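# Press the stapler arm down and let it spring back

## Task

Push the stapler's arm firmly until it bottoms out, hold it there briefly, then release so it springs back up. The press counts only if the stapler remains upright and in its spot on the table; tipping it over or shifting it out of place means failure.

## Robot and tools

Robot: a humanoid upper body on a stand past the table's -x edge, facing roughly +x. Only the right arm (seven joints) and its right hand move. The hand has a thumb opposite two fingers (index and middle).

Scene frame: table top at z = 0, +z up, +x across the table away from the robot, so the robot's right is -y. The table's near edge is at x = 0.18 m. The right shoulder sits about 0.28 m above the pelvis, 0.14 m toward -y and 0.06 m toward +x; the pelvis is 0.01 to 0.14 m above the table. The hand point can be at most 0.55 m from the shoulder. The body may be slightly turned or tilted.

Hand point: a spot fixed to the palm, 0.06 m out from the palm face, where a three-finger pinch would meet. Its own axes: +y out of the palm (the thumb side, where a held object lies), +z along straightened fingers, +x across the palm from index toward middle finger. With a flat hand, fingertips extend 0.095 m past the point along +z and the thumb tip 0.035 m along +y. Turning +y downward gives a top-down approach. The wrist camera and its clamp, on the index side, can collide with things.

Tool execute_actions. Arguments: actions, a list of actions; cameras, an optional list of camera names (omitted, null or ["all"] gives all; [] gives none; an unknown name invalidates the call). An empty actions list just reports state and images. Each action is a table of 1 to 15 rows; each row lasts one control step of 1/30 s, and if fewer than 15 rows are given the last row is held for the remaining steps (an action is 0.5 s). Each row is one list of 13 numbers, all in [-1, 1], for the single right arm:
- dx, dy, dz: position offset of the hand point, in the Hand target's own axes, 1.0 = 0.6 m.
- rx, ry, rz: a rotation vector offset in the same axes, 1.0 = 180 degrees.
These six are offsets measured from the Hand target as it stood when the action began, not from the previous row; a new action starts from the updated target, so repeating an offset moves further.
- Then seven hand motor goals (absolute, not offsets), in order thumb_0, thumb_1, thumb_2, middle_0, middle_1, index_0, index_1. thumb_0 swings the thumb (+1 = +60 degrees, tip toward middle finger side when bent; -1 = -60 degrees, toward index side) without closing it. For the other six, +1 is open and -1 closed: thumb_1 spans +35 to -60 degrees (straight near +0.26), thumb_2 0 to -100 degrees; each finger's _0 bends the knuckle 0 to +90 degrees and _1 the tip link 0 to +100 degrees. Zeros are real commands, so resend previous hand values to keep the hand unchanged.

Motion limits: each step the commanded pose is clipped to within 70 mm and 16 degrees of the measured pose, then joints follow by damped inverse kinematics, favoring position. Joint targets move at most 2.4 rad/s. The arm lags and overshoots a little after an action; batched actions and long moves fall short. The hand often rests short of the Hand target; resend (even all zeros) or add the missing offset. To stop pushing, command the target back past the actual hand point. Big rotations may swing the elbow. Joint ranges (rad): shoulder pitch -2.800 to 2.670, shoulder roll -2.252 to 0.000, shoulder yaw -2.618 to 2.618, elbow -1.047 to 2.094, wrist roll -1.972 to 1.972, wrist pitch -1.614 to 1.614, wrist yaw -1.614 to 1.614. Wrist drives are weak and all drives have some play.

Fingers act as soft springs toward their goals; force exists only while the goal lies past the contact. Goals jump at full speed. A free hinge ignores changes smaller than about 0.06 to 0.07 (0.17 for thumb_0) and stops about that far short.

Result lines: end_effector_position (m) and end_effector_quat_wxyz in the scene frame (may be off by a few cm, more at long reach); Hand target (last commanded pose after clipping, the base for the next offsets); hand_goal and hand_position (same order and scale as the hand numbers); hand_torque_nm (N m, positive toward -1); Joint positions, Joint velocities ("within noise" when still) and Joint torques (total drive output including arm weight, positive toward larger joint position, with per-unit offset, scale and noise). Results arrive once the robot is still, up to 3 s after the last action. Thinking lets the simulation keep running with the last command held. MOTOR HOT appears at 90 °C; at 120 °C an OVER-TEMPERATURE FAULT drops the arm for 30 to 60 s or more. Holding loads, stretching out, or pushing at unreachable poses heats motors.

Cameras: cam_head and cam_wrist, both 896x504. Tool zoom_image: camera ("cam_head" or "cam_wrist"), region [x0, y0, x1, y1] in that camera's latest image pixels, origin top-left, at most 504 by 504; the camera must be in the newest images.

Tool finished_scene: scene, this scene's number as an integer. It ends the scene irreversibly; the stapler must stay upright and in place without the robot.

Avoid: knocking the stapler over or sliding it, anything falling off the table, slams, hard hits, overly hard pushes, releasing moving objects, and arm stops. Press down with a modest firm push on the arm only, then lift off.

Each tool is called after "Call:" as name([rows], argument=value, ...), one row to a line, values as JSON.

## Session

Call:
execute_actions(actions=[])

Scene clock: 0.00 s.
end_effector_position=(+0.2216, -0.3782, +0.1801) hand_goal=(+0.000, +0.263, +1.000, +1.000, +1.000, +1.000, +1.000) hand_position=(+0.000, +0.263, +1.000, +1.000, +1.000, +1.000, +1.000) hand_torque_nm=(+0.00, +0.00, +0.00, +0.00, +0.00, +0.00, +0.00) end_effector_quat_wxyz=(+0.646, +0.124, +0.418, -0.627)
Joint positions: [0.351 -0.455 -0.418 0.058 -0.192 -0.527 -1.089]
Joint velocities: within noise
Joint torques (N m): no reading
Hand target: +0.2216, -0.3782, +0.1801; +0.646, +0.124, +0.418, -0.627

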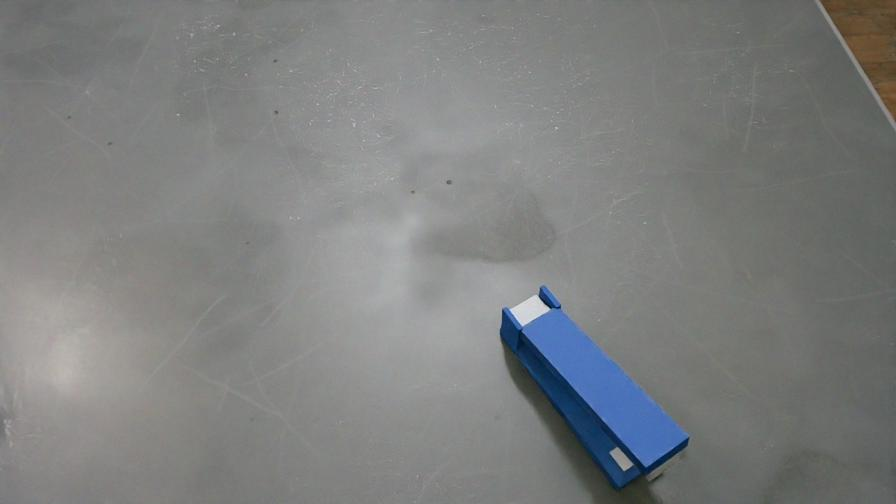

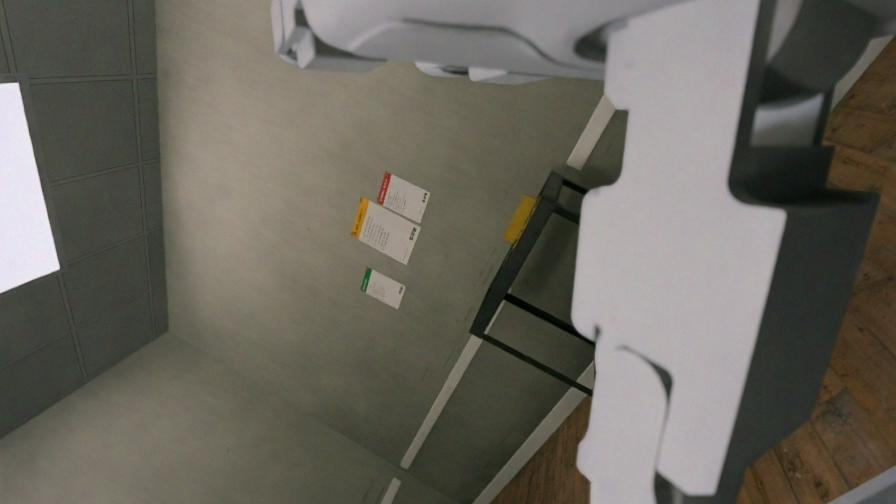

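Call:
execute_actions([
  [[-0.028,-0.009,0.012,-0.02,-0.02,-0.002,0,0.26,1,0.7,0.7,0.7,0.7],[-0.056,-0.018,0.024,-0.042,-0.042,-0.003,0,0.26,1,0.4,0.4,0.4,0.4],[-0.083,-0.028,0.035,-0.062,-0.062,-0.005,0,0.26,1,0.1,0.1,0.1,0.1],[-0.11,-0.037,0.047,-0.083,-0.083,-0.006,0,0.26,1,-0.2,-0.2,-0.2,-0.2],[-0.139,-0.046,0.059,-0.104,-0.104,-0.008,0,0.26,1,-0.5,-0.5,-0.5,-0.5]],
], cameras=["cam_head"])

Scene clock: 6.50 s.
end_effector_position=(+0.2211, -0.3485, +0.2670) hand_goal=(+0.000, +0.260, +1.000, -0.500, -0.500, -0.500, -0.500) hand_position=(+0.000, +0.263, +1.000, -0.449, -0.443, -0.449, -0.443) hand_torque_nm=(+0.00, +0.00, +0.00, +0.06, +0.08, +0.07, +0.08) end_effector_quat_wxyz=(+0.708, -0.091, +0.407, -0.570)
Joint positions: [0.722 -0.737 -0.674 -0.278 -0.015 -0.534 -0.797]
Joint velocities: within noise
Joint torques (N m): [1.86 -3.76 -2.85 -2.44 0.67 -0.48 -0.51]
Hand target: +0.2213, -0.3486, +0.2701; +0.708, -0.091, +0.405, -0.571
Off the commanded pose: 0.003 m, 0 deg.
Images, in order (width x height): cam_head 896x504.

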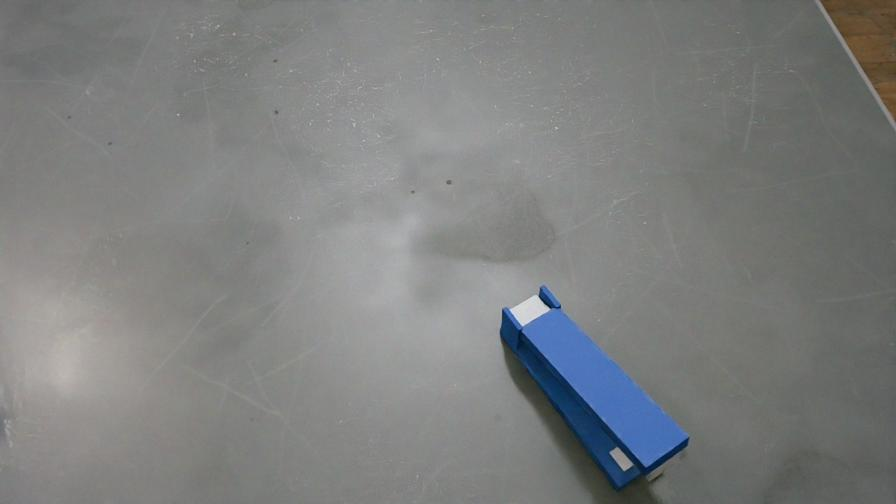

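Call:
execute_actions([
  [[-0.02,0.015,-0.001,-0.02,-0.02,-0.002,0,0.26,1,-0.65,-0.65,-0.65,-0.65],[-0.04,0.03,-0.002,-0.042,-0.042,-0.003,0,0.26,1,-0.8,-0.8,-0.8,-0.8],[-0.06,0.045,-0.003,-0.062,-0.062,-0.005,0,0.26,0.6,-1,-1,-1,-1],[-0.08,0.06,-0.004,-0.083,-0.083,-0.006,0,0.26,0.2,-1,-1,-1,-1],[-0.102,0.075,-0.005,-0.104,-0.104,-0.008,0,0.26,-0.2,-1,-1,-1,-1]],
], cameras=["cam_wrist"])

Scene clock: 9.63 s.
end_effector_position=(+0.2513, -0.2756, +0.2702) hand_goal=(+0.000, +0.260, -0.200, -1.000, -1.000, -1.000, -1.000) hand_position=(+0.000, +0.263, -0.137, -0.942, -0.938, -0.942, -0.938) hand_torque_nm=(+0.00, +0.00, +0.09, +0.07, +0.09, +0.07, +0.09) end_effector_quat_wxyz=(+0.737, -0.301, +0.367, -0.481)
Joint positions: [0.761 -0.95 -0.715 -0.423 -0.124 -0.517 -0.641]
Joint velocities: within noise
Joint torques (N m): [1.27 -3.09 -2.71 -0.56 0.8 -0.24 -0.64]
Hand target: +0.2511, -0.2786, +0.2703; +0.733, -0.300, +0.371, -0.484
Off the commanded pose: 0.003 m, 1 deg.
Images, in order (width x height): cam_wrist 896x504.

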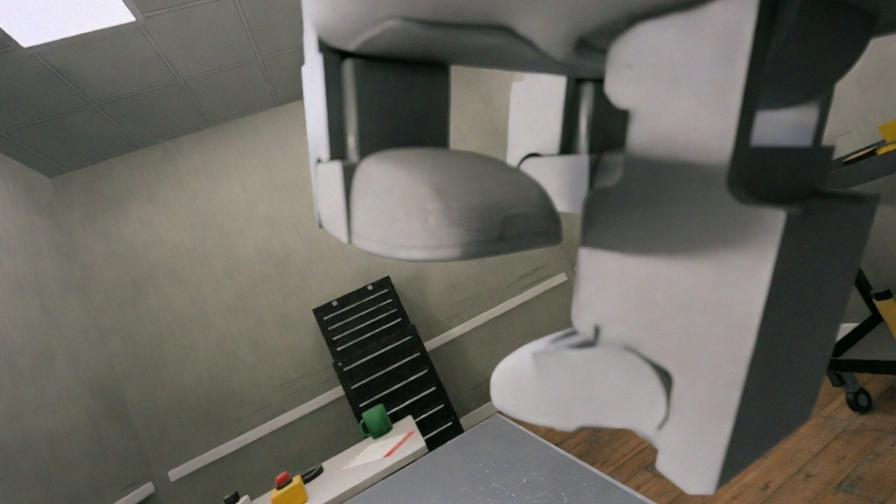

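Call:
execute_actions([
  [[-0.019,0.015,0.007,-0.02,-0.02,-0.002,0,0.26,-0.45,-1,-1,-1,-1],[-0.038,0.03,0.014,-0.042,-0.042,-0.003,0,0.26,-0.7,-1,-1,-1,-1],[-0.056,0.045,0.021,-0.062,-0.062,-0.005,0,0.26,-1,-1,-1,-1,-1],[-0.075,0.06,0.028,-0.083,-0.083,-0.006,0,0,-1,-1,-1,-1,-1],[-0.094,0.075,0.035,-0.104,-0.104,-0.008,0,-0.25,-1,-1,-1,-1,-1]],
], cameras=["cam_wrist"])

Scene clock: 12.07 s.
end_effector_position=(+0.2752, -0.2089, +0.2600) hand_goal=(+0.000, -0.250, -1.000, -1.000, -1.000, -1.000, -1.000) hand_position=(+0.000, -0.169, -0.939, -0.945, -0.939, -0.943, -0.939) hand_torque_nm=(+0.00, +0.11, +0.09, +0.07, +0.09, +0.07, +0.09) end_effector_quat_wxyz=(+0.719, -0.494, +0.315, -0.374)
Joint positions: [0.717 -1.276 -0.721 -0.511 -0.133 -0.44 -0.44]
Joint velocities: within noise
Joint torques (N m): [-0.72 -3.29 -2.13 0.01 0.81 -0.11 -0.85]
Hand target: +0.2761, -0.2085, +0.2601; +0.719, -0.494, +0.317, -0.372
Off the commanded pose: 0.001 m, 0 deg.
Images, in order (width x height): cam_wrist 896x504.

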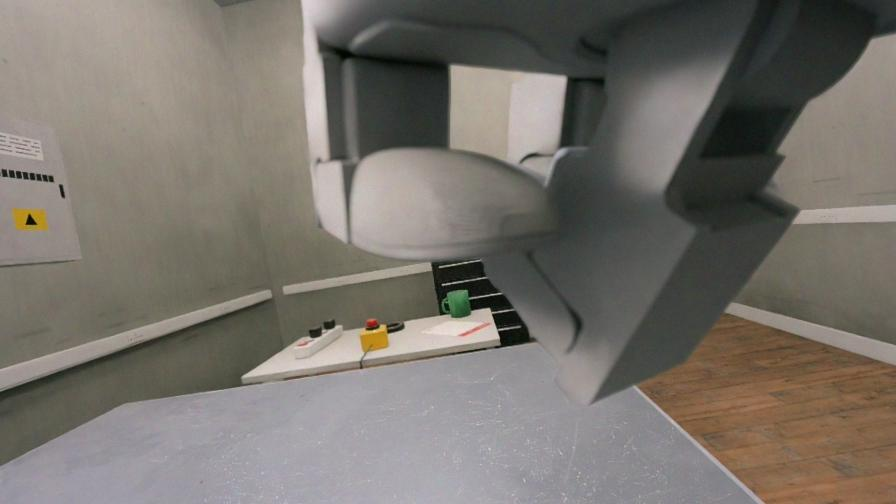

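Call:
execute_actions([
  [[-0.016,0.025,0.007,-0.02,-0.02,-0.002,0,-0.4,-1,-1,-1,-1,-1],[-0.032,0.05,0.014,-0.042,-0.042,-0.003,0,-0.6,-1,-1,-1,-1,-1],[-0.048,0.075,0.021,-0.062,-0.062,-0.005,0,-0.8,-1,-1,-1,-1,-1],[-0.065,0.1,0.028,-0.083,-0.083,-0.006,0,-1,-1,-1,-1,-1,-1],[-0.081,0.125,0.036,-0.104,-0.104,-0.008,0,-1,-1,-1,-1,-1,-1]],
])

Scene clock: 14.30 s.
end_effector_position=(+0.2835, -0.1407, +0.2048) hand_goal=(+0.000, -1.000, -1.000, -1.000, -1.000, -1.000, -1.000) hand_position=(+0.000, -0.751, -0.941, -0.945, -0.939, -0.943, -0.939) hand_torque_nm=(+0.00, +0.33, +0.08, +0.07, +0.09, +0.07, +0.09) end_effector_quat_wxyz=(+0.658, -0.668, +0.240, -0.251)
Joint positions: [0.6 -1.917 -0.368 -0.537 -0.151 -0.247 -0.607]
Joint velocities: within noise
Joint torques (N m): [-1.86 -2.34 -1.55 0.72 0.6 0.09 -1.16]
Hand target: +0.2851, -0.1394, +0.2001; +0.667, -0.661, +0.246, -0.239
Off the commanded pose: 0.005 m, 2 deg.

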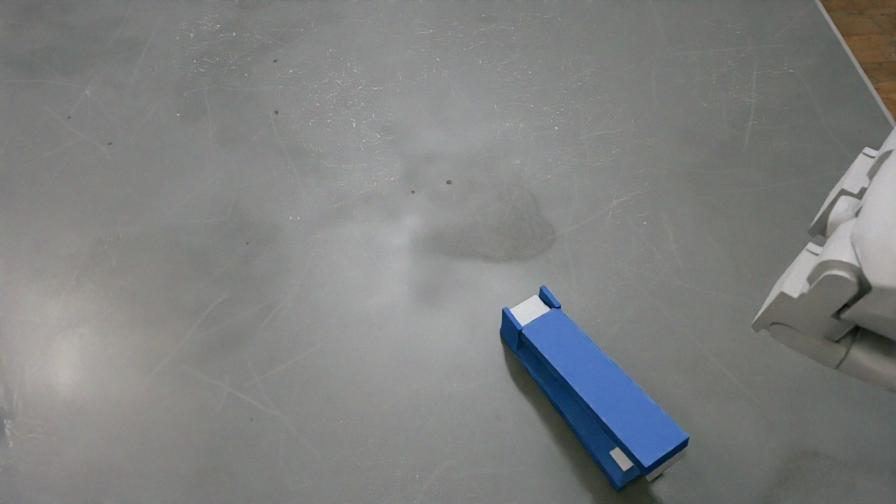

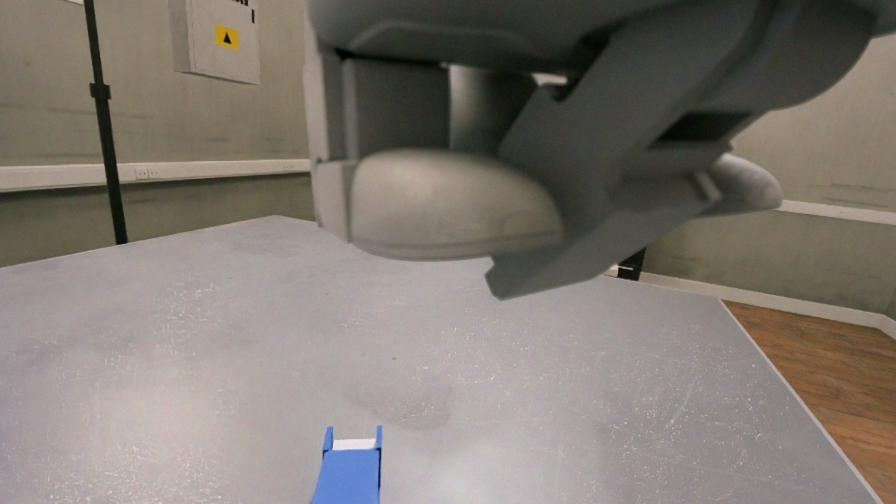

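Call:
execute_actions([
  [[-0.012,0.02,0.01,0,0,0,0,-1,-1,-1,-1,-1,-1],[-0.024,0.04,0.02,0,0,0,0,-1,-1,-1,-1,-1,-1],[-0.036,0.06,0.03,0,0,0,0,-1,-1,-1,-1,-1,-1],[-0.048,0.08,0.04,0,0,0,0,-1,-1,-1,-1,-1,-1],[-0.059,0.1,0.049,0,0,0,0,-1,-1,-1,-1,-1,-1],[-0.059,0.12,0.049,0,0,0,0,-1,-1,-1,-1,-1,-1]],
  [[0,0.015,0,0,0,0,0,-1,-1,-1,-1,-1,-1]],
])

Scene clock: 18.50 s.
end_effector_position=(+0.2676, -0.1063, +0.1352) hand_goal=(+0.000, -1.000, -1.000, -1.000, -1.000, -1.000, -1.000) hand_position=(+0.000, -0.751, -0.941, -0.945, -0.939, -0.943, -0.939) hand_torque_nm=(+0.00, +0.33, +0.08, +0.07, +0.09, +0.07, +0.09) end_effector_quat_wxyz=(+0.659, -0.669, +0.251, -0.236)
Joint positions: [1.688 -2.218 -1.108 -0.551 -0.283 0.141 -0.814]
Joint velocities: within noise
Joint torques (N m): [-1.73 1.65 -2.36 -0.19 -0.15 -0.22 -0.75]
Hand target: +0.2765, -0.0933, +0.1196; +0.667, -0.661, +0.246, -0.239
Off the commanded pose: 0.022 m, 1 deg.
joint sent to its limit — joint 2 (shoulder roll), lower limit. The joint targets are off in position, not in orientation.

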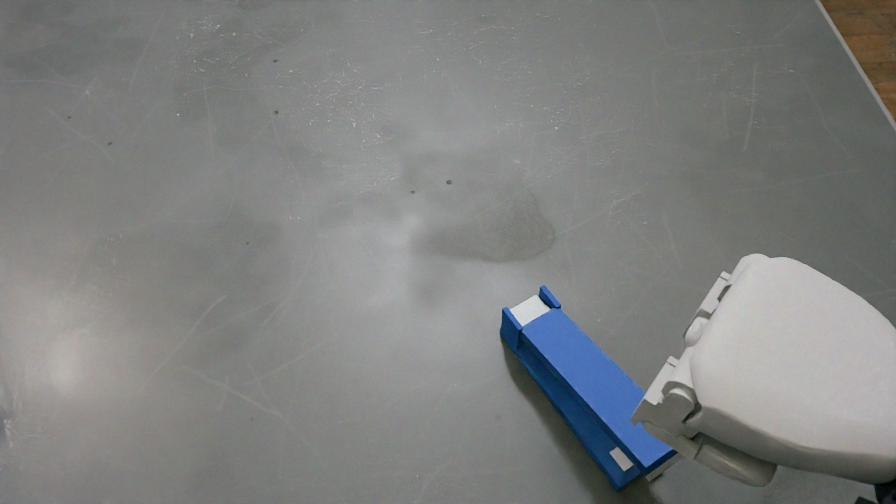

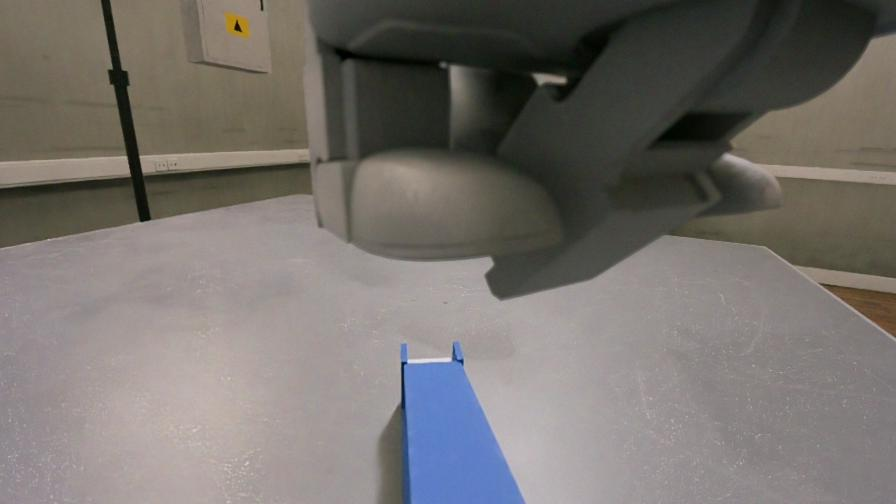

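Call:
execute_actions([
  [[0.006,-0.016,-0.005,0,0,0,0,-1,-1,-1,-1,-1,-1],[0.012,-0.032,-0.01,0,0,0,0,-1,-1,-1,-1,-1,-1],[0.018,-0.048,-0.015,0,0,0,0,-1,-1,-1,-1,-1,-1],[0.024,-0.063,-0.02,0,0,0,0,-1,-1,-1,-1,-1,-1],[0.03,-0.08,-0.026,0,0,0,0,-1,-1,-1,-1,-1,-1]],
  [[0.006,-0.016,-0.005,0,0,0,0,-1,-1,-1,-1,-1,-1],[0.012,-0.032,-0.01,0,0,0,0,-1,-1,-1,-1,-1,-1],[0.018,-0.048,-0.015,0,0,0,0,-1,-1,-1,-1,-1,-1],[0.024,-0.063,-0.02,0,0,0,0,-1,-1,-1,-1,-1,-1],[0.03,-0.08,-0.026,0,0,0,0,-1,-1,-1,-1,-1,-1]],
  [[0.01,-0.016,0.015,0,0,0,0,-1,-1,-1,-1,-1,-1],[0.02,-0.032,0.03,0,0,0,0,-1,-1,-1,-1,-1,-1],[0.028,-0.048,0.04,0,0,0,0,-1,-1,-1,-1,-1,-1],[0.035,-0.063,0.045,0,0,0,0,-1,-1,-1,-1,-1,-1],[0.042,-0.08,0.05,0,0,0,0,-1,-1,-1,-1,-1,-1]],
])

Scene clock: 24.90 s.
end_effector_position=(+0.3233, -0.1343, +0.2656) hand_goal=(+0.000, -1.000, -1.000, -1.000, -1.000, -1.000, -1.000) hand_position=(+0.000, -0.751, -0.941, -0.945, -0.940, -0.943, -0.940) hand_torque_nm=(+0.00, +0.33, +0.08, +0.07, +0.08, +0.07, +0.08) end_effector_quat_wxyz=(+0.668, -0.661, +0.238, -0.244)
Joint positions: [1.335 -1.983 -1.437 -0.274 0.087 -0.445 -0.294]
Joint velocities: within noise
Joint torques (N m): [-2.7 0.78 -2.22 1.95 0.88 -0.18 -0.74]
Hand target: +0.3234, -0.1351, +0.2629; +0.667, -0.661, +0.246, -0.239
Off the commanded pose: 0.003 m, 1 deg.

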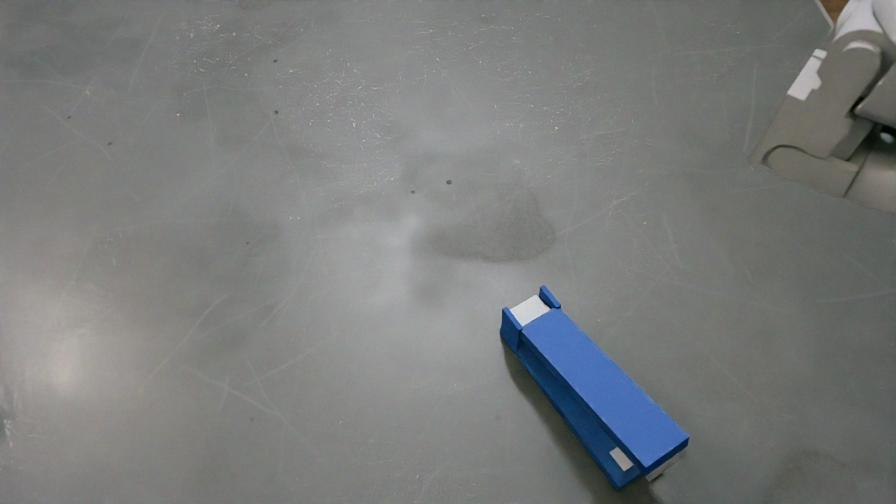

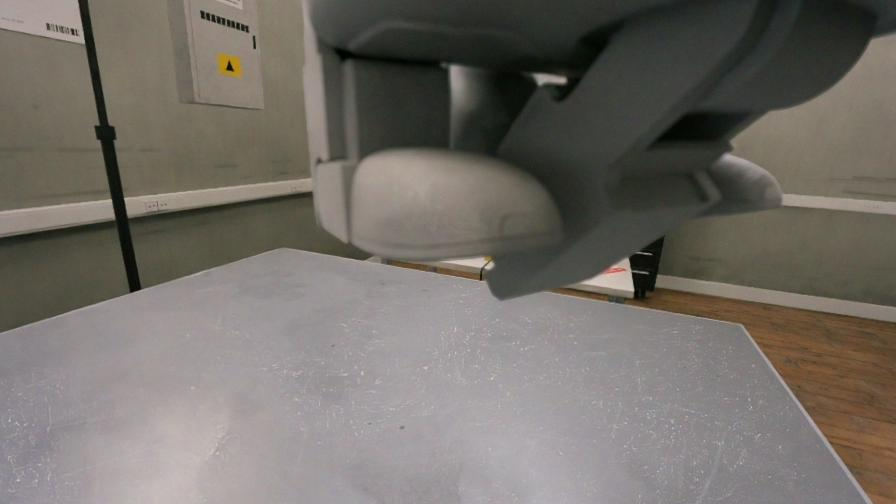

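Call:
execute_actions([
  [[0.006,0.003,-0.017,0,0,0.033,0,-1,-1,-1,-1,-1,-1],[0.011,0.007,-0.034,0,0,0.066,0,-1,-1,-1,-1,-1,-1],[0.017,0.01,-0.051,0,0,0.1,0,-1,-1,-1,-1,-1,-1],[0.022,0.014,-0.068,0,0,0.133,0,-1,-1,-1,-1,-1,-1],[0.028,0.017,-0.085,0,0,0.167,0,-1,-1,-1,-1,-1,-1]],
], cameras=[])

Scene clock: 34.33 s.
end_effector_position=(+0.3049, -0.1833, +0.2577) hand_goal=(+0.000, -1.000, -1.000, -1.000, -1.000, -1.000, -1.000) hand_position=(+0.000, -0.751, -0.941, -0.945, -0.940, -0.943, -0.940) hand_torque_nm=(+0.00, +0.33, +0.08, +0.07, +0.08, +0.07, +0.08) end_effector_quat_wxyz=(+0.710, -0.576, +0.396, -0.078)
Joint positions: [1.505 -2.047 -1.281 0.27 0.651 -1.088 -0.014]
Joint velocities: within noise
Joint torques (N m): [-2.22 1.92 -1.72 1.74 1.24 -0.98 -0.65]
Hand target: +0.3033, -0.1848, +0.2523; +0.706, -0.575, +0.409, -0.058
Off the commanded pose: 0.006 m, 3 deg.
No camera images: "cameras" was empty.

Call:
execute_actions([
  [[0.002,-0.006,-0.019,0.025,0.015,-0.014,0,-1,-1,-1,-1,-1,-1],[0.003,-0.012,-0.038,0.05,0.03,-0.028,0,-1,-1,-1,-1,-1,-1],[0.005,-0.019,-0.057,0.075,0.045,-0.042,0,-1,-1,-1,-1,-1,-1],[0.006,-0.025,-0.076,0.1,0.06,-0.056,0,-1,-1,-1,-1,-1,-1],[0.008,-0.032,-0.095,0.128,0.074,-0.069,0,-1,-1,-1,-1,-1,-1]],
  [[0.007,-0.012,-0.014,0.025,0.015,-0.014,0,-1,-1,-1,-1,-1,-1],[0.015,-0.024,-0.028,0.05,0.03,-0.028,0,-1,-1,-1,-1,-1,-1],[0.022,-0.036,-0.042,0.075,0.045,-0.042,0,-1,-1,-1,-1,-1,-1],[0.03,-0.05,-0.056,0.1,0.06,-0.056,0,-1,-1,-1,-1,-1,-1],[0.037,-0.061,-0.071,0.128,0.074,-0.069,0,-1,-1,-1,-1,-1,-1]],
  [[0,0,0,0,0,0,0,-1,-1,-1,-1,-1,-1]],
], cameras=[])

Scene clock: 48.00 s.
end_effector_position=(+0.2509, -0.2918, +0.2826) hand_goal=(+0.000, -1.000, -1.000, -1.000, -1.000, -1.000, -1.000) hand_position=(+0.000, -0.751, -0.941, -0.945, -0.940, -0.944, -0.940) hand_torque_nm=(+0.00, +0.33, +0.08, +0.07, +0.08, +0.07, +0.08) end_effector_quat_wxyz=(+0.733, -0.299, +0.370, -0.486)
Joint positions: [1.531 -1.394 -0.976 -0.309 0.007 -0.589 -1.298]
Joint velocities: within noise
Joint torques (N m): [0.26 0.98 -1.53 -0.1 0.31 -0.12 -1.06]
Hand target: +0.2504, -0.2897, +0.2802; +0.733, -0.301, +0.372, -0.483
Off the commanded pose: 0.003 m, 0 deg.
No camera images: "cameras" was empty.

Call:
execute_actions([
  [[-0.001,0.023,0.015,-0.02,-0.02,-0.002,0,-1,-1,-1,-1,-1,-1],[-0.002,0.046,0.03,-0.042,-0.042,-0.003,0,-1,-1,-1,-1,-1,-1],[-0.003,0.07,0.045,-0.062,-0.062,-0.005,0,-1,-1,-1,-1,-1,-1],[-0.004,0.092,0.06,-0.083,-0.083,-0.006,0,-1,-1,-1,-1,-1,-1],[-0.004,0.114,0.074,-0.104,-0.104,-0.008,0,-1,-1,-1,-1,-1,-1]],
  [[0.005,0.023,0.019,-0.02,-0.02,-0.002,0,-1,-1,-1,-1,-1,-1],[0.01,0.046,0.038,-0.042,-0.042,-0.003,0,-1,-1,-1,-1,-1,-1],[0.016,0.07,0.057,-0.062,-0.062,-0.005,0,-1,-1,-1,-1,-1,-1],[0.021,0.093,0.075,-0.083,-0.083,-0.006,0,-1,-1,-1,-1,-1,-1],[0.026,0.116,0.094,-0.104,-0.104,-0.008,0,-1,-1,-1,-1,-1,-1]],
  [[0,0,0,0,0,0,0,-1,-1,-1,-1,-1,-1]],
], cameras=["cam_wrist"])

Scene clock: 53.27 s.
end_effector_position=(+0.3905, -0.2315, +0.2051) hand_goal=(+0.000, -1.000, -1.000, -1.000, -1.000, -1.000, -1.000) hand_position=(+0.000, -0.751, -0.941, -0.947, -0.940, -0.946, -0.940) hand_torque_nm=(+0.00, +0.33, +0.08, +0.07, +0.08, +0.07, +0.08) end_effector_quat_wxyz=(+0.610, -0.645, +0.272, -0.371)
Joint positions: [1.658 -2.217 -1.466 0.35 -0.138 -0.528 -0.632]
Joint velocities: within noise
Joint torques (N m): [-2.89 2.56 -3.05 0.83 0.38 0.17 -0.73]
Hand target: +0.3898, -0.2295, +0.2001; +0.664, -0.661, +0.248, -0.245
Off the commanded pose: 0.005 m, 17 deg; orientation clipped.
joint sent to its limit — joint 2 (shoulder roll), lower limit. The joint targets are off in orientation, not in position.
Images, in order (width x height): cam_wrist 896x504.

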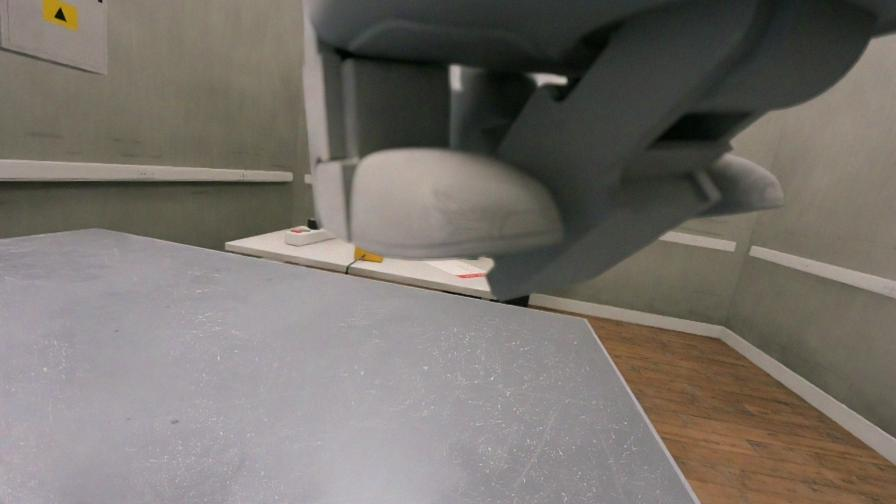

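Call:
execute_actions([
  [[0.025,0.015,0.022,0,0,0.03,0,-1,-1,-1,-1,-1,-1],[0.05,0.03,0.045,0,0,0.06,0,-1,-1,-1,-1,-1,-1],[0.075,0.04,0.06,0,0,0.09,0,-1,-1,-1,-1,-1,-1],[0.09,0.05,0.075,0,0,0.12,0,-1,-1,-1,-1,-1,-1],[0.1,0.06,0.09,0,0,0.15,0,-1,-1,-1,-1,-1,-1]],
  [[0.03,-0.03,0.022,0,0,0.03,0,-1,-1,-1,-1,-1,-1],[0.05,-0.04,0.045,0,0,0.06,0,-1,-1,-1,-1,-1,-1],[0.05,-0.05,0.06,0,0,0.09,0,-1,-1,-1,-1,-1,-1],[0.05,-0.06,0.07,0,0,0.12,0,-1,-1,-1,-1,-1,-1],[0.05,-0.06,0.08,0,0,0.15,0,-1,-1,-1,-1,-1,-1]],
], cameras=["cam_head"])

Scene clock: 57.00 s.
end_effector_position=(+0.4226, -0.2549, +0.2293) hand_goal=(+0.000, -1.000, -1.000, -1.000, -1.000, -1.000, -1.000) hand_position=(+0.000, -0.751, -0.941, -0.947, -0.940, -0.946, -0.940) hand_torque_nm=(+0.00, +0.33, +0.08, +0.07, +0.08, +0.07, +0.08) end_effector_quat_wxyz=(+0.602, -0.413, +0.529, -0.433)
Joint positions: [1.688 -2.217 -1.575 0.201 0.51 -0.062 -0.502]
Joint velocities: within noise
Joint torques (N m): [-5.42 2.8 -3.25 1.89 0.34 -0.5 -0.72]
Hand target: +0.4885, -0.2421, +0.2097; +0.650, -0.457, +0.522, -0.311
Off the commanded pose: 0.107 m, 33 deg; position and orientation clipped; position and orientation clipped at the end of an earlier action of this call.
joint sent to its limit — joint 2 (shoulder roll), lower limit. The joint targets are off in position and orientation.
Images, in order (width x height): cam_head 896x504.

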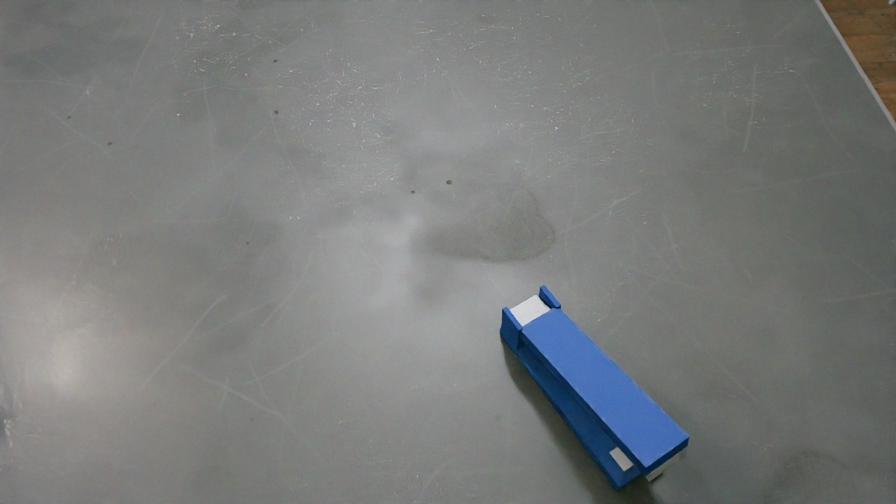

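Call:
execute_actions([
  [[-0.007,-0.022,-0.066,0.036,-0.002,-0.01,0,-1,-1,-1,-1,-1,-1],[-0.014,-0.043,-0.13,0.072,-0.004,-0.02,0,-1,-1,-1,-1,-1,-1],[-0.02,-0.065,-0.197,0.107,-0.005,-0.03,0,-1,-1,-1,-1,-1,-1],[-0.027,-0.086,-0.262,0.143,-0.007,-0.038,0,-1,-1,-1,-1,-1,-1],[-0.034,-0.108,-0.328,0.179,-0.009,-0.048,0,-1,-1,-1,-1,-1,-1]],
  [[0,0,0,0,0,0,0,-1,-1,-1,-1,-1,-1]],
  [[0.02,0.005,-0.01,0,0,0,0,-1,-1,-1,-1,-1,-1],[0.045,0.012,-0.02,0,0,0,0,-1,-1,-1,-1,-1,-1],[0.07,0.02,-0.03,0,0,0,0,-1,-1,-1,-1,-1,-1],[0.09,0.027,-0.04,0,0,0,0,-1,-1,-1,-1,-1,-1],[0.114,0.031,-0.053,0,0,0,0,-1,-1,-1,-1,-1,-1]],
  [[0.02,0.005,-0.01,0,0,0,0,-1,-1,-1,-1,-1,-1],[0.045,0.012,-0.02,0,0,0,0,-1,-1,-1,-1,-1,-1],[0.07,0.02,-0.03,0,0,0,0,-1,-1,-1,-1,-1,-1],[0.09,0.027,-0.04,0,0,0,0,-1,-1,-1,-1,-1,-1],[0.114,0.031,-0.053,0,0,0,0,-1,-1,-1,-1,-1,-1]],
], cameras=["cam_wrist"])

Scene clock: 66.93 s.
end_effector_position=(+0.2972, -0.4250, +0.1779) hand_goal=(+0.000, -1.000, -1.000, -1.000, -1.000, -1.000, -1.000) hand_position=(+0.000, -0.751, -0.941, -0.947, -0.940, -0.946, -0.940) hand_torque_nm=(+0.00, +0.33, +0.08, +0.07, +0.08, +0.07, +0.08) end_effector_quat_wxyz=(+0.576, -0.341, +0.446, -0.594)
Joint positions: [2.347 -2.208 -1.234 0.902 0.536 -0.843 -1.383]
Joint velocities: within noise
Joint torques (N m): [-1.07 5.66 -1.32 2.03 0.94 -0.03 -0.72]
Hand target: +0.2983, -0.4219, +0.1709; +0.684, -0.317, +0.396, -0.525
Off the commanded pose: 0.008 m, 24 deg; orientation clipped.
joint sent to its limit — joint 2 (shoulder roll), lower limit. The joint targets are off in orientation, not in position.
Images, in order (width x height): cam_wrist 896x504.

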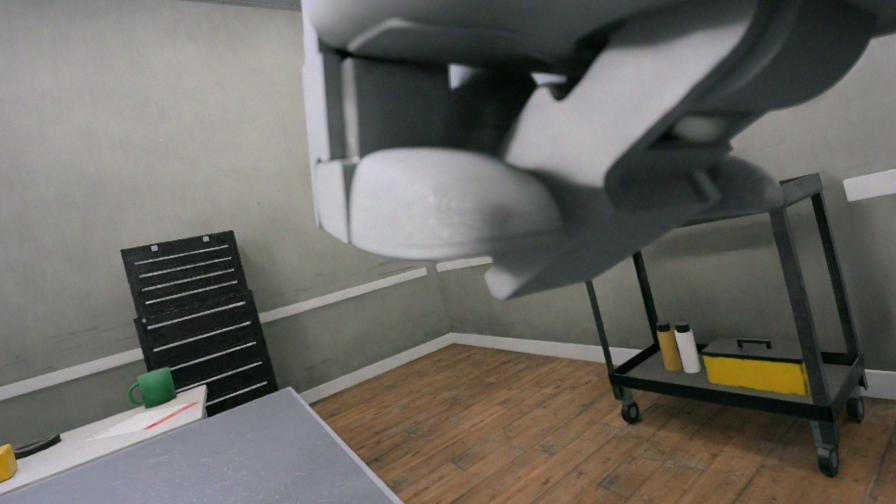

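Call:
execute_actions([
  [[-0.017,-0.017,-0.003,0.011,0.008,0.005,0,-1,-1,-1,-1,-1,-1],[-0.034,-0.034,-0.006,0.022,0.016,0.01,0,-1,-1,-1,-1,-1,-1],[-0.05,-0.05,-0.009,0.034,0.024,0.015,0,-1,-1,-1,-1,-1,-1],[-0.067,-0.067,-0.012,0.045,0.033,0.02,0,-1,-1,-1,-1,-1,-1],[-0.084,-0.086,-0.015,0.056,0.041,0.024,0,-1,-1,-1,-1,-1,-1]],
  [[-0.017,-0.017,-0.003,0.011,0.008,0.005,0,-1,-1,-1,-1,-1,-1],[-0.034,-0.034,-0.006,0.022,0.016,0.01,0,-1,-1,-1,-1,-1,-1],[-0.05,-0.05,-0.009,0.034,0.024,0.015,0,-1,-1,-1,-1,-1,-1],[-0.067,-0.067,-0.012,0.045,0.033,0.02,0,-1,-1,-1,-1,-1,-1],[-0.084,-0.086,-0.015,0.056,0.041,0.024,0,-1,-1,-1,-1,-1,-1]],
  [[0,0,0,0,0,0,0,-1,-1,-1,-1,-1,-1]],
], cameras=[])

Scene clock: 75.37 s.
end_effector_position=(+0.2201, -0.3515, +0.2712) hand_goal=(+0.000, -1.000, -1.000, -1.000, -1.000, -1.000, -1.000) hand_position=(+0.000, -0.751, -0.941, -0.947, -0.940, -0.946, -0.940) hand_torque_nm=(+0.00, +0.33, +0.08, +0.07, +0.08, +0.07, +0.08) end_effector_quat_wxyz=(+0.704, -0.109, +0.452, -0.536)
Joint positions: [1.596 -1.465 -0.709 -0.143 0.215 -0.808 -1.63]
Joint velocities: within noise
Joint torques (N m): [0.4 2.24 -1.09 1.25 0.2 -0.24 -0.71]
Hand target: +0.2177, -0.3533, +0.2705; +0.703, -0.111, +0.448, -0.541
Off the commanded pose: 0.003 m, 1 deg; orientation clipped at the end of an earlier action of this call.
joint sent to its limit — joint 7 (wrist yaw), lower limit. The joint targets still meet the commanded pose.
No camera images: "cameras" was empty.

Call:
execute_actions([
  [[0.024,0.016,-0.018,0.02,0.02,0.002,0,-1,-1,-1,-1,-1,-1],[0.048,0.032,-0.037,0.04,0.04,0.003,0,-1,-1,-1,-1,-1,-1],[0.073,0.049,-0.056,0.06,0.06,0.005,0,-1,-1,-1,-1,-1,-1],[0.098,0.066,-0.074,0.08,0.08,0.006,0,-1,-1,-1,-1,-1,-1],[0.122,0.082,-0.093,0.104,0.104,0.008,0,-1,-1,-1,-1,-1,-1]],
  [[0,0,0,0,0,0,0,-1,-1,-1,-1,-1,-1]],
], cameras=["cam_wrist"])

Scene clock: 78.30 s.
end_effector_position=(+0.2091, -0.3778, +0.1683) hand_goal=(+0.000, -1.000, -1.000, -1.000, -1.000, -1.000, -1.000) hand_position=(+0.000, -0.751, -0.941, -0.947, -0.940, -0.946, -0.940) hand_torque_nm=(+0.00, +0.33, +0.08, +0.07, +0.08, +0.07, +0.08) end_effector_quat_wxyz=(+0.604, +0.044, +0.522, -0.601)
Joint positions: [0.667 -1.264 0.178 -0.047 0.329 -0.529 -1.631]
Joint velocities: within noise
Joint torques (N m): [0.7 -3.28 -2.08 0.57 -0.05 -0.72 -0.6]
Hand target: +0.2093, -0.3787, +0.1696; +0.606, +0.047, +0.518, -0.602
Off the commanded pose: 0.002 m, 1 deg; orientation clipped at the end of an earlier action of this call.
joint read past its limit — joint 7 (wrist yaw), lower limit.
joint sent to its limit — joint 7 (wrist yaw), lower limit. The joint targets still meet the commanded pose.
Images, in order (width x height): cam_wrist 896x504.

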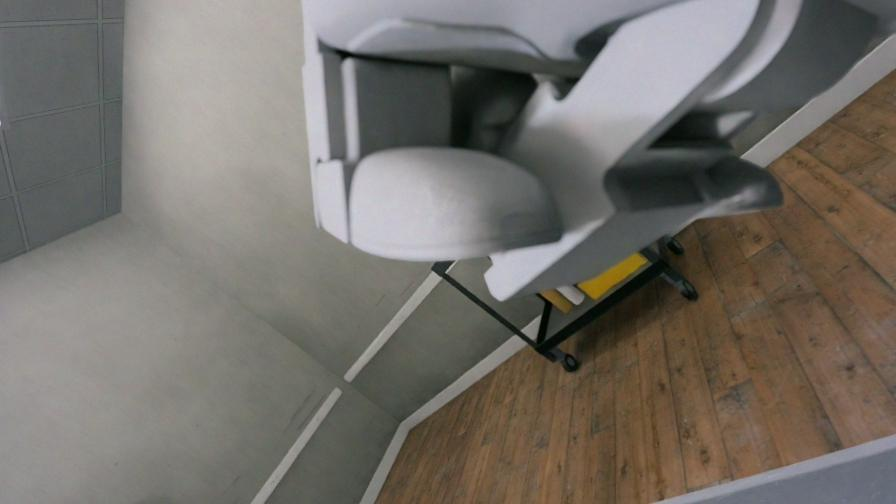

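Call:
execute_actions([
  [[-0.014,0.014,0.009,-0.016,-0.022,-0.004,0,-1,-1,-1,-1,-1,-1],[-0.028,0.028,0.019,-0.032,-0.044,-0.008,0,-1,-1,-1,-1,-1,-1],[-0.043,0.042,0.028,-0.05,-0.065,-0.012,0,-1,-1,-1,-1,-1,-1],[-0.058,0.056,0.038,-0.066,-0.087,-0.015,0,-1,-1,-1,-1,-1,-1],[-0.072,0.07,0.048,-0.082,-0.109,-0.019,0,-1,-1,-1,-1,-1,-1]],
], cameras=[])

Scene clock: 82.87 s.
end_effector_position=(+0.2710, -0.3575, +0.1910) hand_goal=(+0.000, -1.000, -1.000, -1.000, -1.000, -1.000, -1.000) hand_position=(+0.000, -0.751, -0.941, -0.947, -0.940, -0.946, -0.940) hand_torque_nm=(+0.00, +0.33, +0.08, +0.07, +0.08, +0.07, +0.08) end_effector_quat_wxyz=(+0.668, -0.149, +0.479, -0.550)
Joint positions: [0.528 -1.48 0.168 0.071 0.237 -0.539 -1.411]
Joint velocities: within noise
Joint torques (N m): [-0.78 -3.87 -1.52 1.1 0.12 -0.65 -0.6]
Hand target: +0.2697, -0.3575, +0.1886; +0.668, -0.149, +0.481, -0.548
Off the commanded pose: 0.003 m, 0 deg.
No camera images: "cameras" was empty.

Call:
execute_actions([
  [[-0.008,0.024,0.007,-0.016,-0.022,-0.004,0,-1,-1,-1,-1,-1,-1],[-0.016,0.048,0.014,-0.032,-0.044,-0.008,0,-1,-1,-1,-1,-1,-1],[-0.024,0.072,0.02,-0.05,-0.065,-0.012,0,-1,-1,-1,-1,-1,-1],[-0.033,0.096,0.027,-0.066,-0.087,-0.015,0,-1,-1,-1,-1,-1,-1],[-0.041,0.119,0.034,-0.082,-0.109,-0.019,0,-1,-1,-1,-1,-1,-1]],
], cameras=[])

Scene clock: 86.03 s.
end_effector_position=(+0.3290, -0.3183, +0.1613) hand_goal=(+0.000, -1.000, -1.000, -1.000, -1.000, -1.000, -1.000) hand_position=(+0.000, -0.751, -0.941, -0.947, -0.940, -0.946, -0.940) hand_torque_nm=(+0.00, +0.33, +0.08, +0.07, +0.08, +0.07, +0.08) end_effector_quat_wxyz=(+0.691, -0.339, +0.425, -0.476)
Joint positions: [-0.032 -1.341 0.369 0.35 -0.108 -0.577 -1.017]
Joint velocities: within noise
Joint torques (N m): [-2.43 -5.41 -1.83 0.48 0.3 -0.5 -0.77]
Hand target: +0.3297, -0.3173, +0.1586; +0.699, -0.338, +0.422, -0.468
Off the commanded pose: 0.003 m, 1 deg.
No camera images: "cameras" was empty.

Call:
execute_actions([
  [[-0.02,0.011,0.011,-0.016,-0.022,-0.004,0,-1,-1,-1,-1,-1,-1],[-0.04,0.022,0.022,-0.032,-0.044,-0.008,0,-1,-1,-1,-1,-1,-1],[-0.06,0.033,0.033,-0.05,-0.065,-0.012,0,-1,-1,-1,-1,-1,-1],[-0.08,0.045,0.044,-0.066,-0.087,-0.015,0,-1,-1,-1,-1,-1,-1],[-0.099,0.057,0.055,-0.082,-0.109,-0.019,0,-1,-1,-1,-1,-1,-1]],
  [[-0.022,0.002,0.009,-0.016,-0.022,-0.004,0,-1,-1,-1,-1,-1,-1],[-0.044,0.003,0.018,-0.032,-0.044,-0.008,0,-1,-1,-1,-1,-1,-1],[-0.066,0.004,0.028,-0.05,-0.065,-0.012,0,-1,-1,-1,-1,-1,-1],[-0.088,0.006,0.038,-0.066,-0.087,-0.015,0,-1,-1,-1,-1,-1,-1],[-0.109,0.008,0.047,-0.082,-0.109,-0.019,0,-1,-1,-1,-1,-1,-1]],
])

Scene clock: 90.20 s.
end_effector_position=(+0.3513, -0.1806, +0.1674) hand_goal=(+0.000, -1.000, -1.000, -1.000, -1.000, -1.000, -1.000) hand_position=(+0.000, -0.751, -0.941, -0.947, -0.940, -0.946, -0.940) hand_torque_nm=(+0.00, +0.33, +0.08, +0.07, +0.08, +0.07, +0.08) end_effector_quat_wxyz=(+0.658, -0.665, +0.247, -0.252)
Joint positions: [-0.597 -1.317 0.519 0.142 -0.4 -0.696 -0.278]
Joint velocities: within noise
Joint torques (N m): [-4.66 -4.2 -2.04 -0.02 1.05 -0.12 -0.75]
Hand target: +0.3525, -0.1771, +0.1677; +0.663, -0.661, +0.249, -0.248
Off the commanded pose: 0.004 m, 1 deg.

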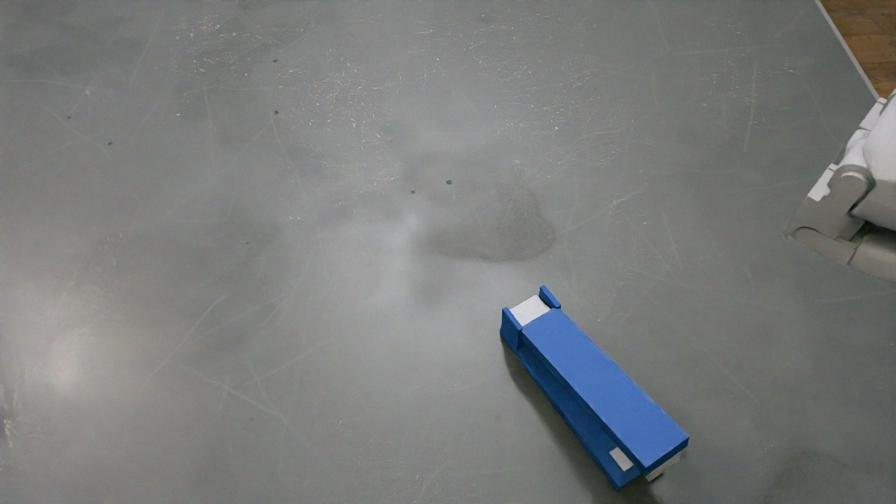

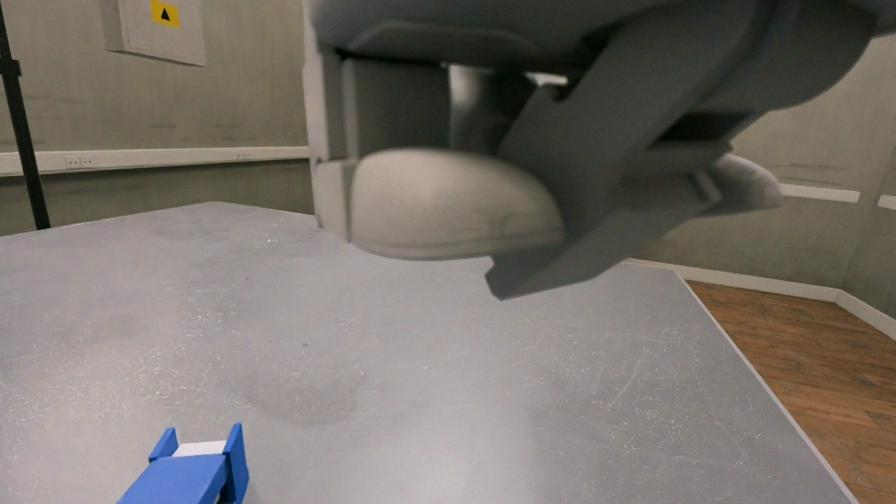

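Call:
execute_actions([
  [[-0.024,0,0.013,0,0,0,0,-1,-1,-1,-1,-1,-1],[-0.048,0,0.026,0,0,0,0,-1,-1,-1,-1,-1,-1],[-0.072,0,0.04,0,0,0,0,-1,-1,-1,-1,-1,-1],[-0.097,0,0.053,0,0,0,0,-1,-1,-1,-1,-1,-1],[-0.122,0,0.067,0,0,0,0,-1,-1,-1,-1,-1,-1]],
  [[-0.009,0.013,-0.008,0,0,0,0,-1,-1,-1,-1,-1,-1],[-0.018,0.026,-0.016,0,0,0,0,-1,-1,-1,-1,-1,-1],[-0.027,0.04,-0.024,0,0,0,0,-1,-1,-1,-1,-1,-1],[-0.035,0.053,-0.032,0,0,0,0,-1,-1,-1,-1,-1,-1],[-0.042,0.067,-0.04,0,0,0,0,-1,-1,-1,-1,-1,-1]],
  [[0,0,0,0,0,0,0,-1,-1,-1,-1,-1,-1]],
])

Scene clock: 94.13 s.
end_effector_position=(+0.2890, -0.1016, +0.1283) hand_goal=(+0.000, -1.000, -1.000, -1.000, -1.000, -1.000, -1.000) hand_position=(+0.000, -0.751, -0.941, -0.947, -0.940, -0.946, -0.940) hand_torque_nm=(+0.00, +0.33, +0.08, +0.07, +0.08, +0.07, +0.08) end_effector_quat_wxyz=(+0.660, -0.664, +0.248, -0.248)
Joint positions: [-0.327 -1.225 0.618 -0.477 -0.609 -0.091 -0.277]
Joint velocities: within noise
Joint torques (N m): [-2.45 -2.77 -1.93 -1.91 0.07 0.17 -1.18]
Hand target: +0.2890, -0.1001, +0.1277; +0.663, -0.661, +0.249, -0.248
Off the commanded pose: 0.002 m, 0 deg.

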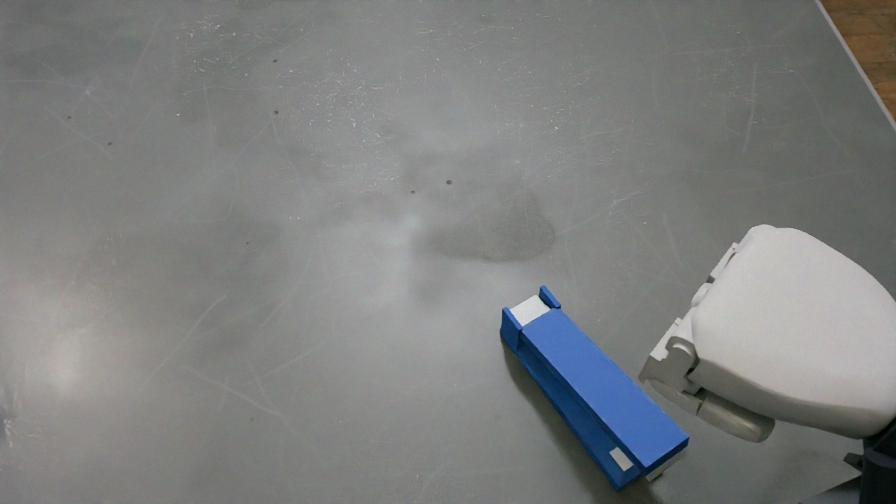

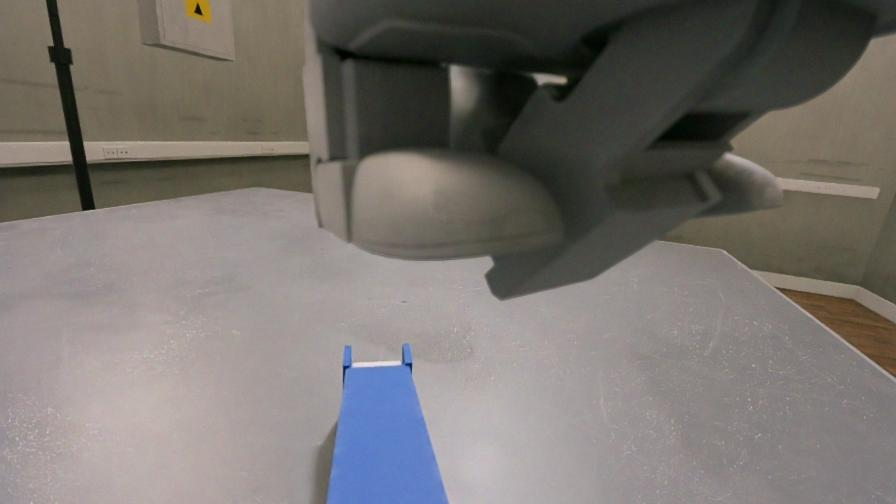

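Call:
execute_actions([
  [[-0.006,0.014,0,0,0,0,0,-1,-1,-1,-1,-1,-1],[-0.012,0.028,0.001,0,0,0,0,-1,-1,-1,-1,-1,-1],[-0.018,0.042,0.001,0,0,0,0,-1,-1,-1,-1,-1,-1],[-0.025,0.057,0.002,0,0,0,0,-1,-1,-1,-1,-1,-1],[-0.025,0.072,0.002,0,0,0,0,-1,-1,-1,-1,-1,-1]],
])

Scene clock: 97.40 s.
end_effector_position=(+0.2764, -0.0910, +0.0839) hand_goal=(+0.000, -1.000, -1.000, -1.000, -1.000, -1.000, -1.000) hand_position=(+0.000, -0.751, -0.941, -0.947, -0.940, -0.946, -0.940) hand_torque_nm=(+0.00, +0.33, +0.08, +0.07, +0.08, +0.07, +0.08) end_effector_quat_wxyz=(+0.660, -0.664, +0.252, -0.246)
Joint positions: [-0.291 -1.074 0.741 -0.361 -0.791 -0.066 -0.362]
Joint velocities: within noise
Joint torques (N m): [-2.9 -2.4 -1.73 -1.78 0.05 -0.1 -1.17]
Hand target: +0.2785, -0.0893, +0.0845; +0.663, -0.661, +0.249, -0.248
Off the commanded pose: 0.003 m, 1 deg.

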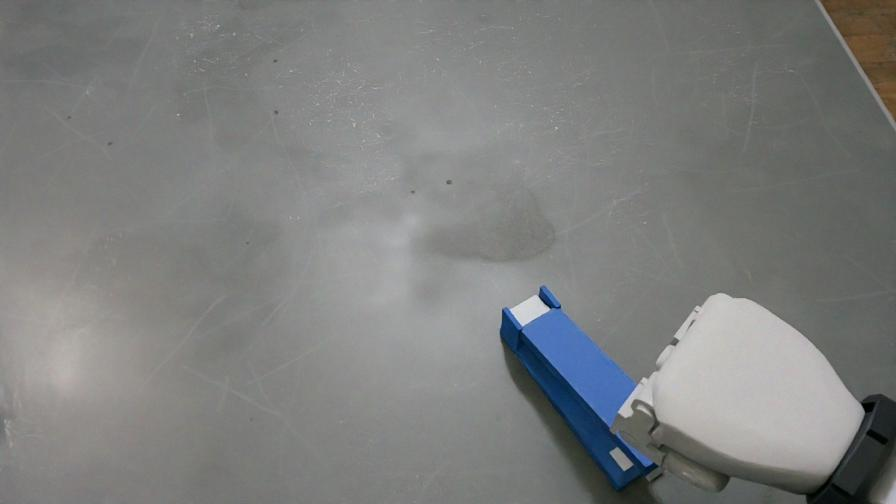

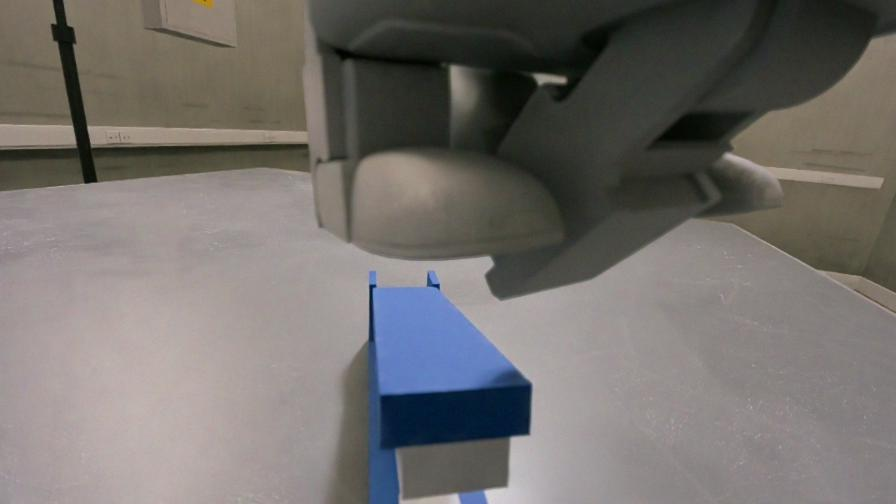

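Call:
execute_actions([
  [[-0.005,0.006,0.006,0,0,0,0,-1,-1,-1,-1,-1,-1],[-0.01,0.012,0.012,0,0,0,0,-1,-1,-1,-1,-1,-1],[-0.015,0.018,0.018,0,0,0,0,-1,-1,-1,-1,-1,-1],[-0.02,0.025,0.023,0,0,0,0,-1,-1,-1,-1,-1,-1]],
])

Scene clock: 99.73 s.
end_effector_position=(+0.2750, -0.0716, +0.0689) hand_goal=(+0.000, -1.000, -1.000, -1.000, -1.000, -1.000, -1.000) hand_position=(+0.000, -0.751, -0.941, -0.947, -0.940, -0.946, -0.940) hand_torque_nm=(+0.00, +0.33, +0.08, +0.07, +0.08, +0.07, +0.08) end_effector_quat_wxyz=(+0.663, -0.661, +0.253, -0.244)
Joint positions: [-0.308 -0.949 0.792 -0.309 -0.874 -0.033 -0.345]
Joint velocities: within noise
Joint torques (N m): [-3.23 -2.11 -1.71 -2.06 0.02 0.02 -0.75]
Hand target: +0.2785, -0.0709, +0.0696; +0.663, -0.661, +0.249, -0.248
Off the commanded pose: 0.004 m, 1 deg.

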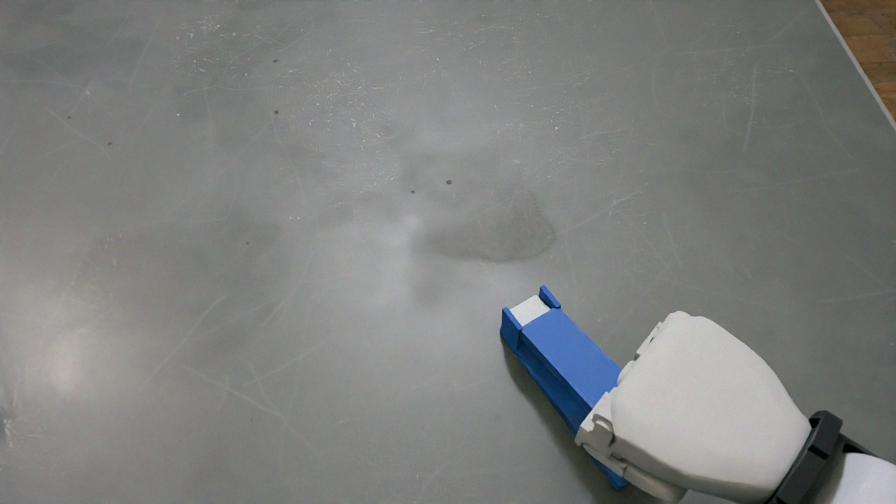

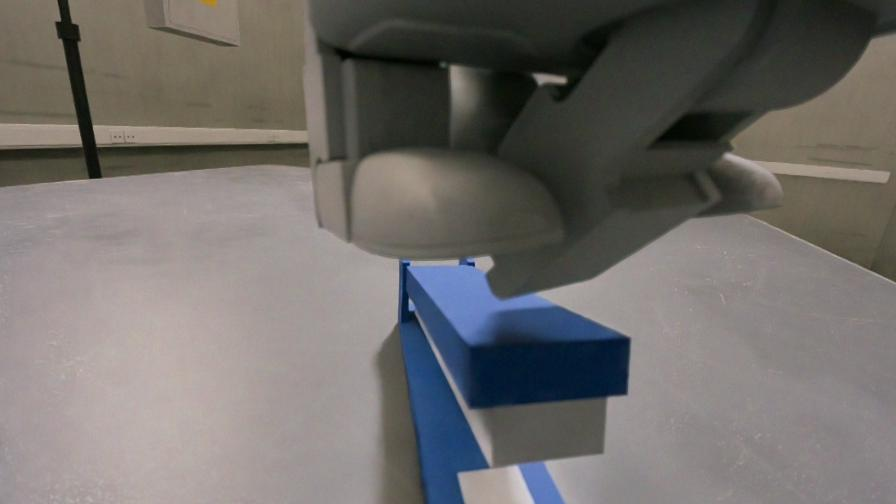

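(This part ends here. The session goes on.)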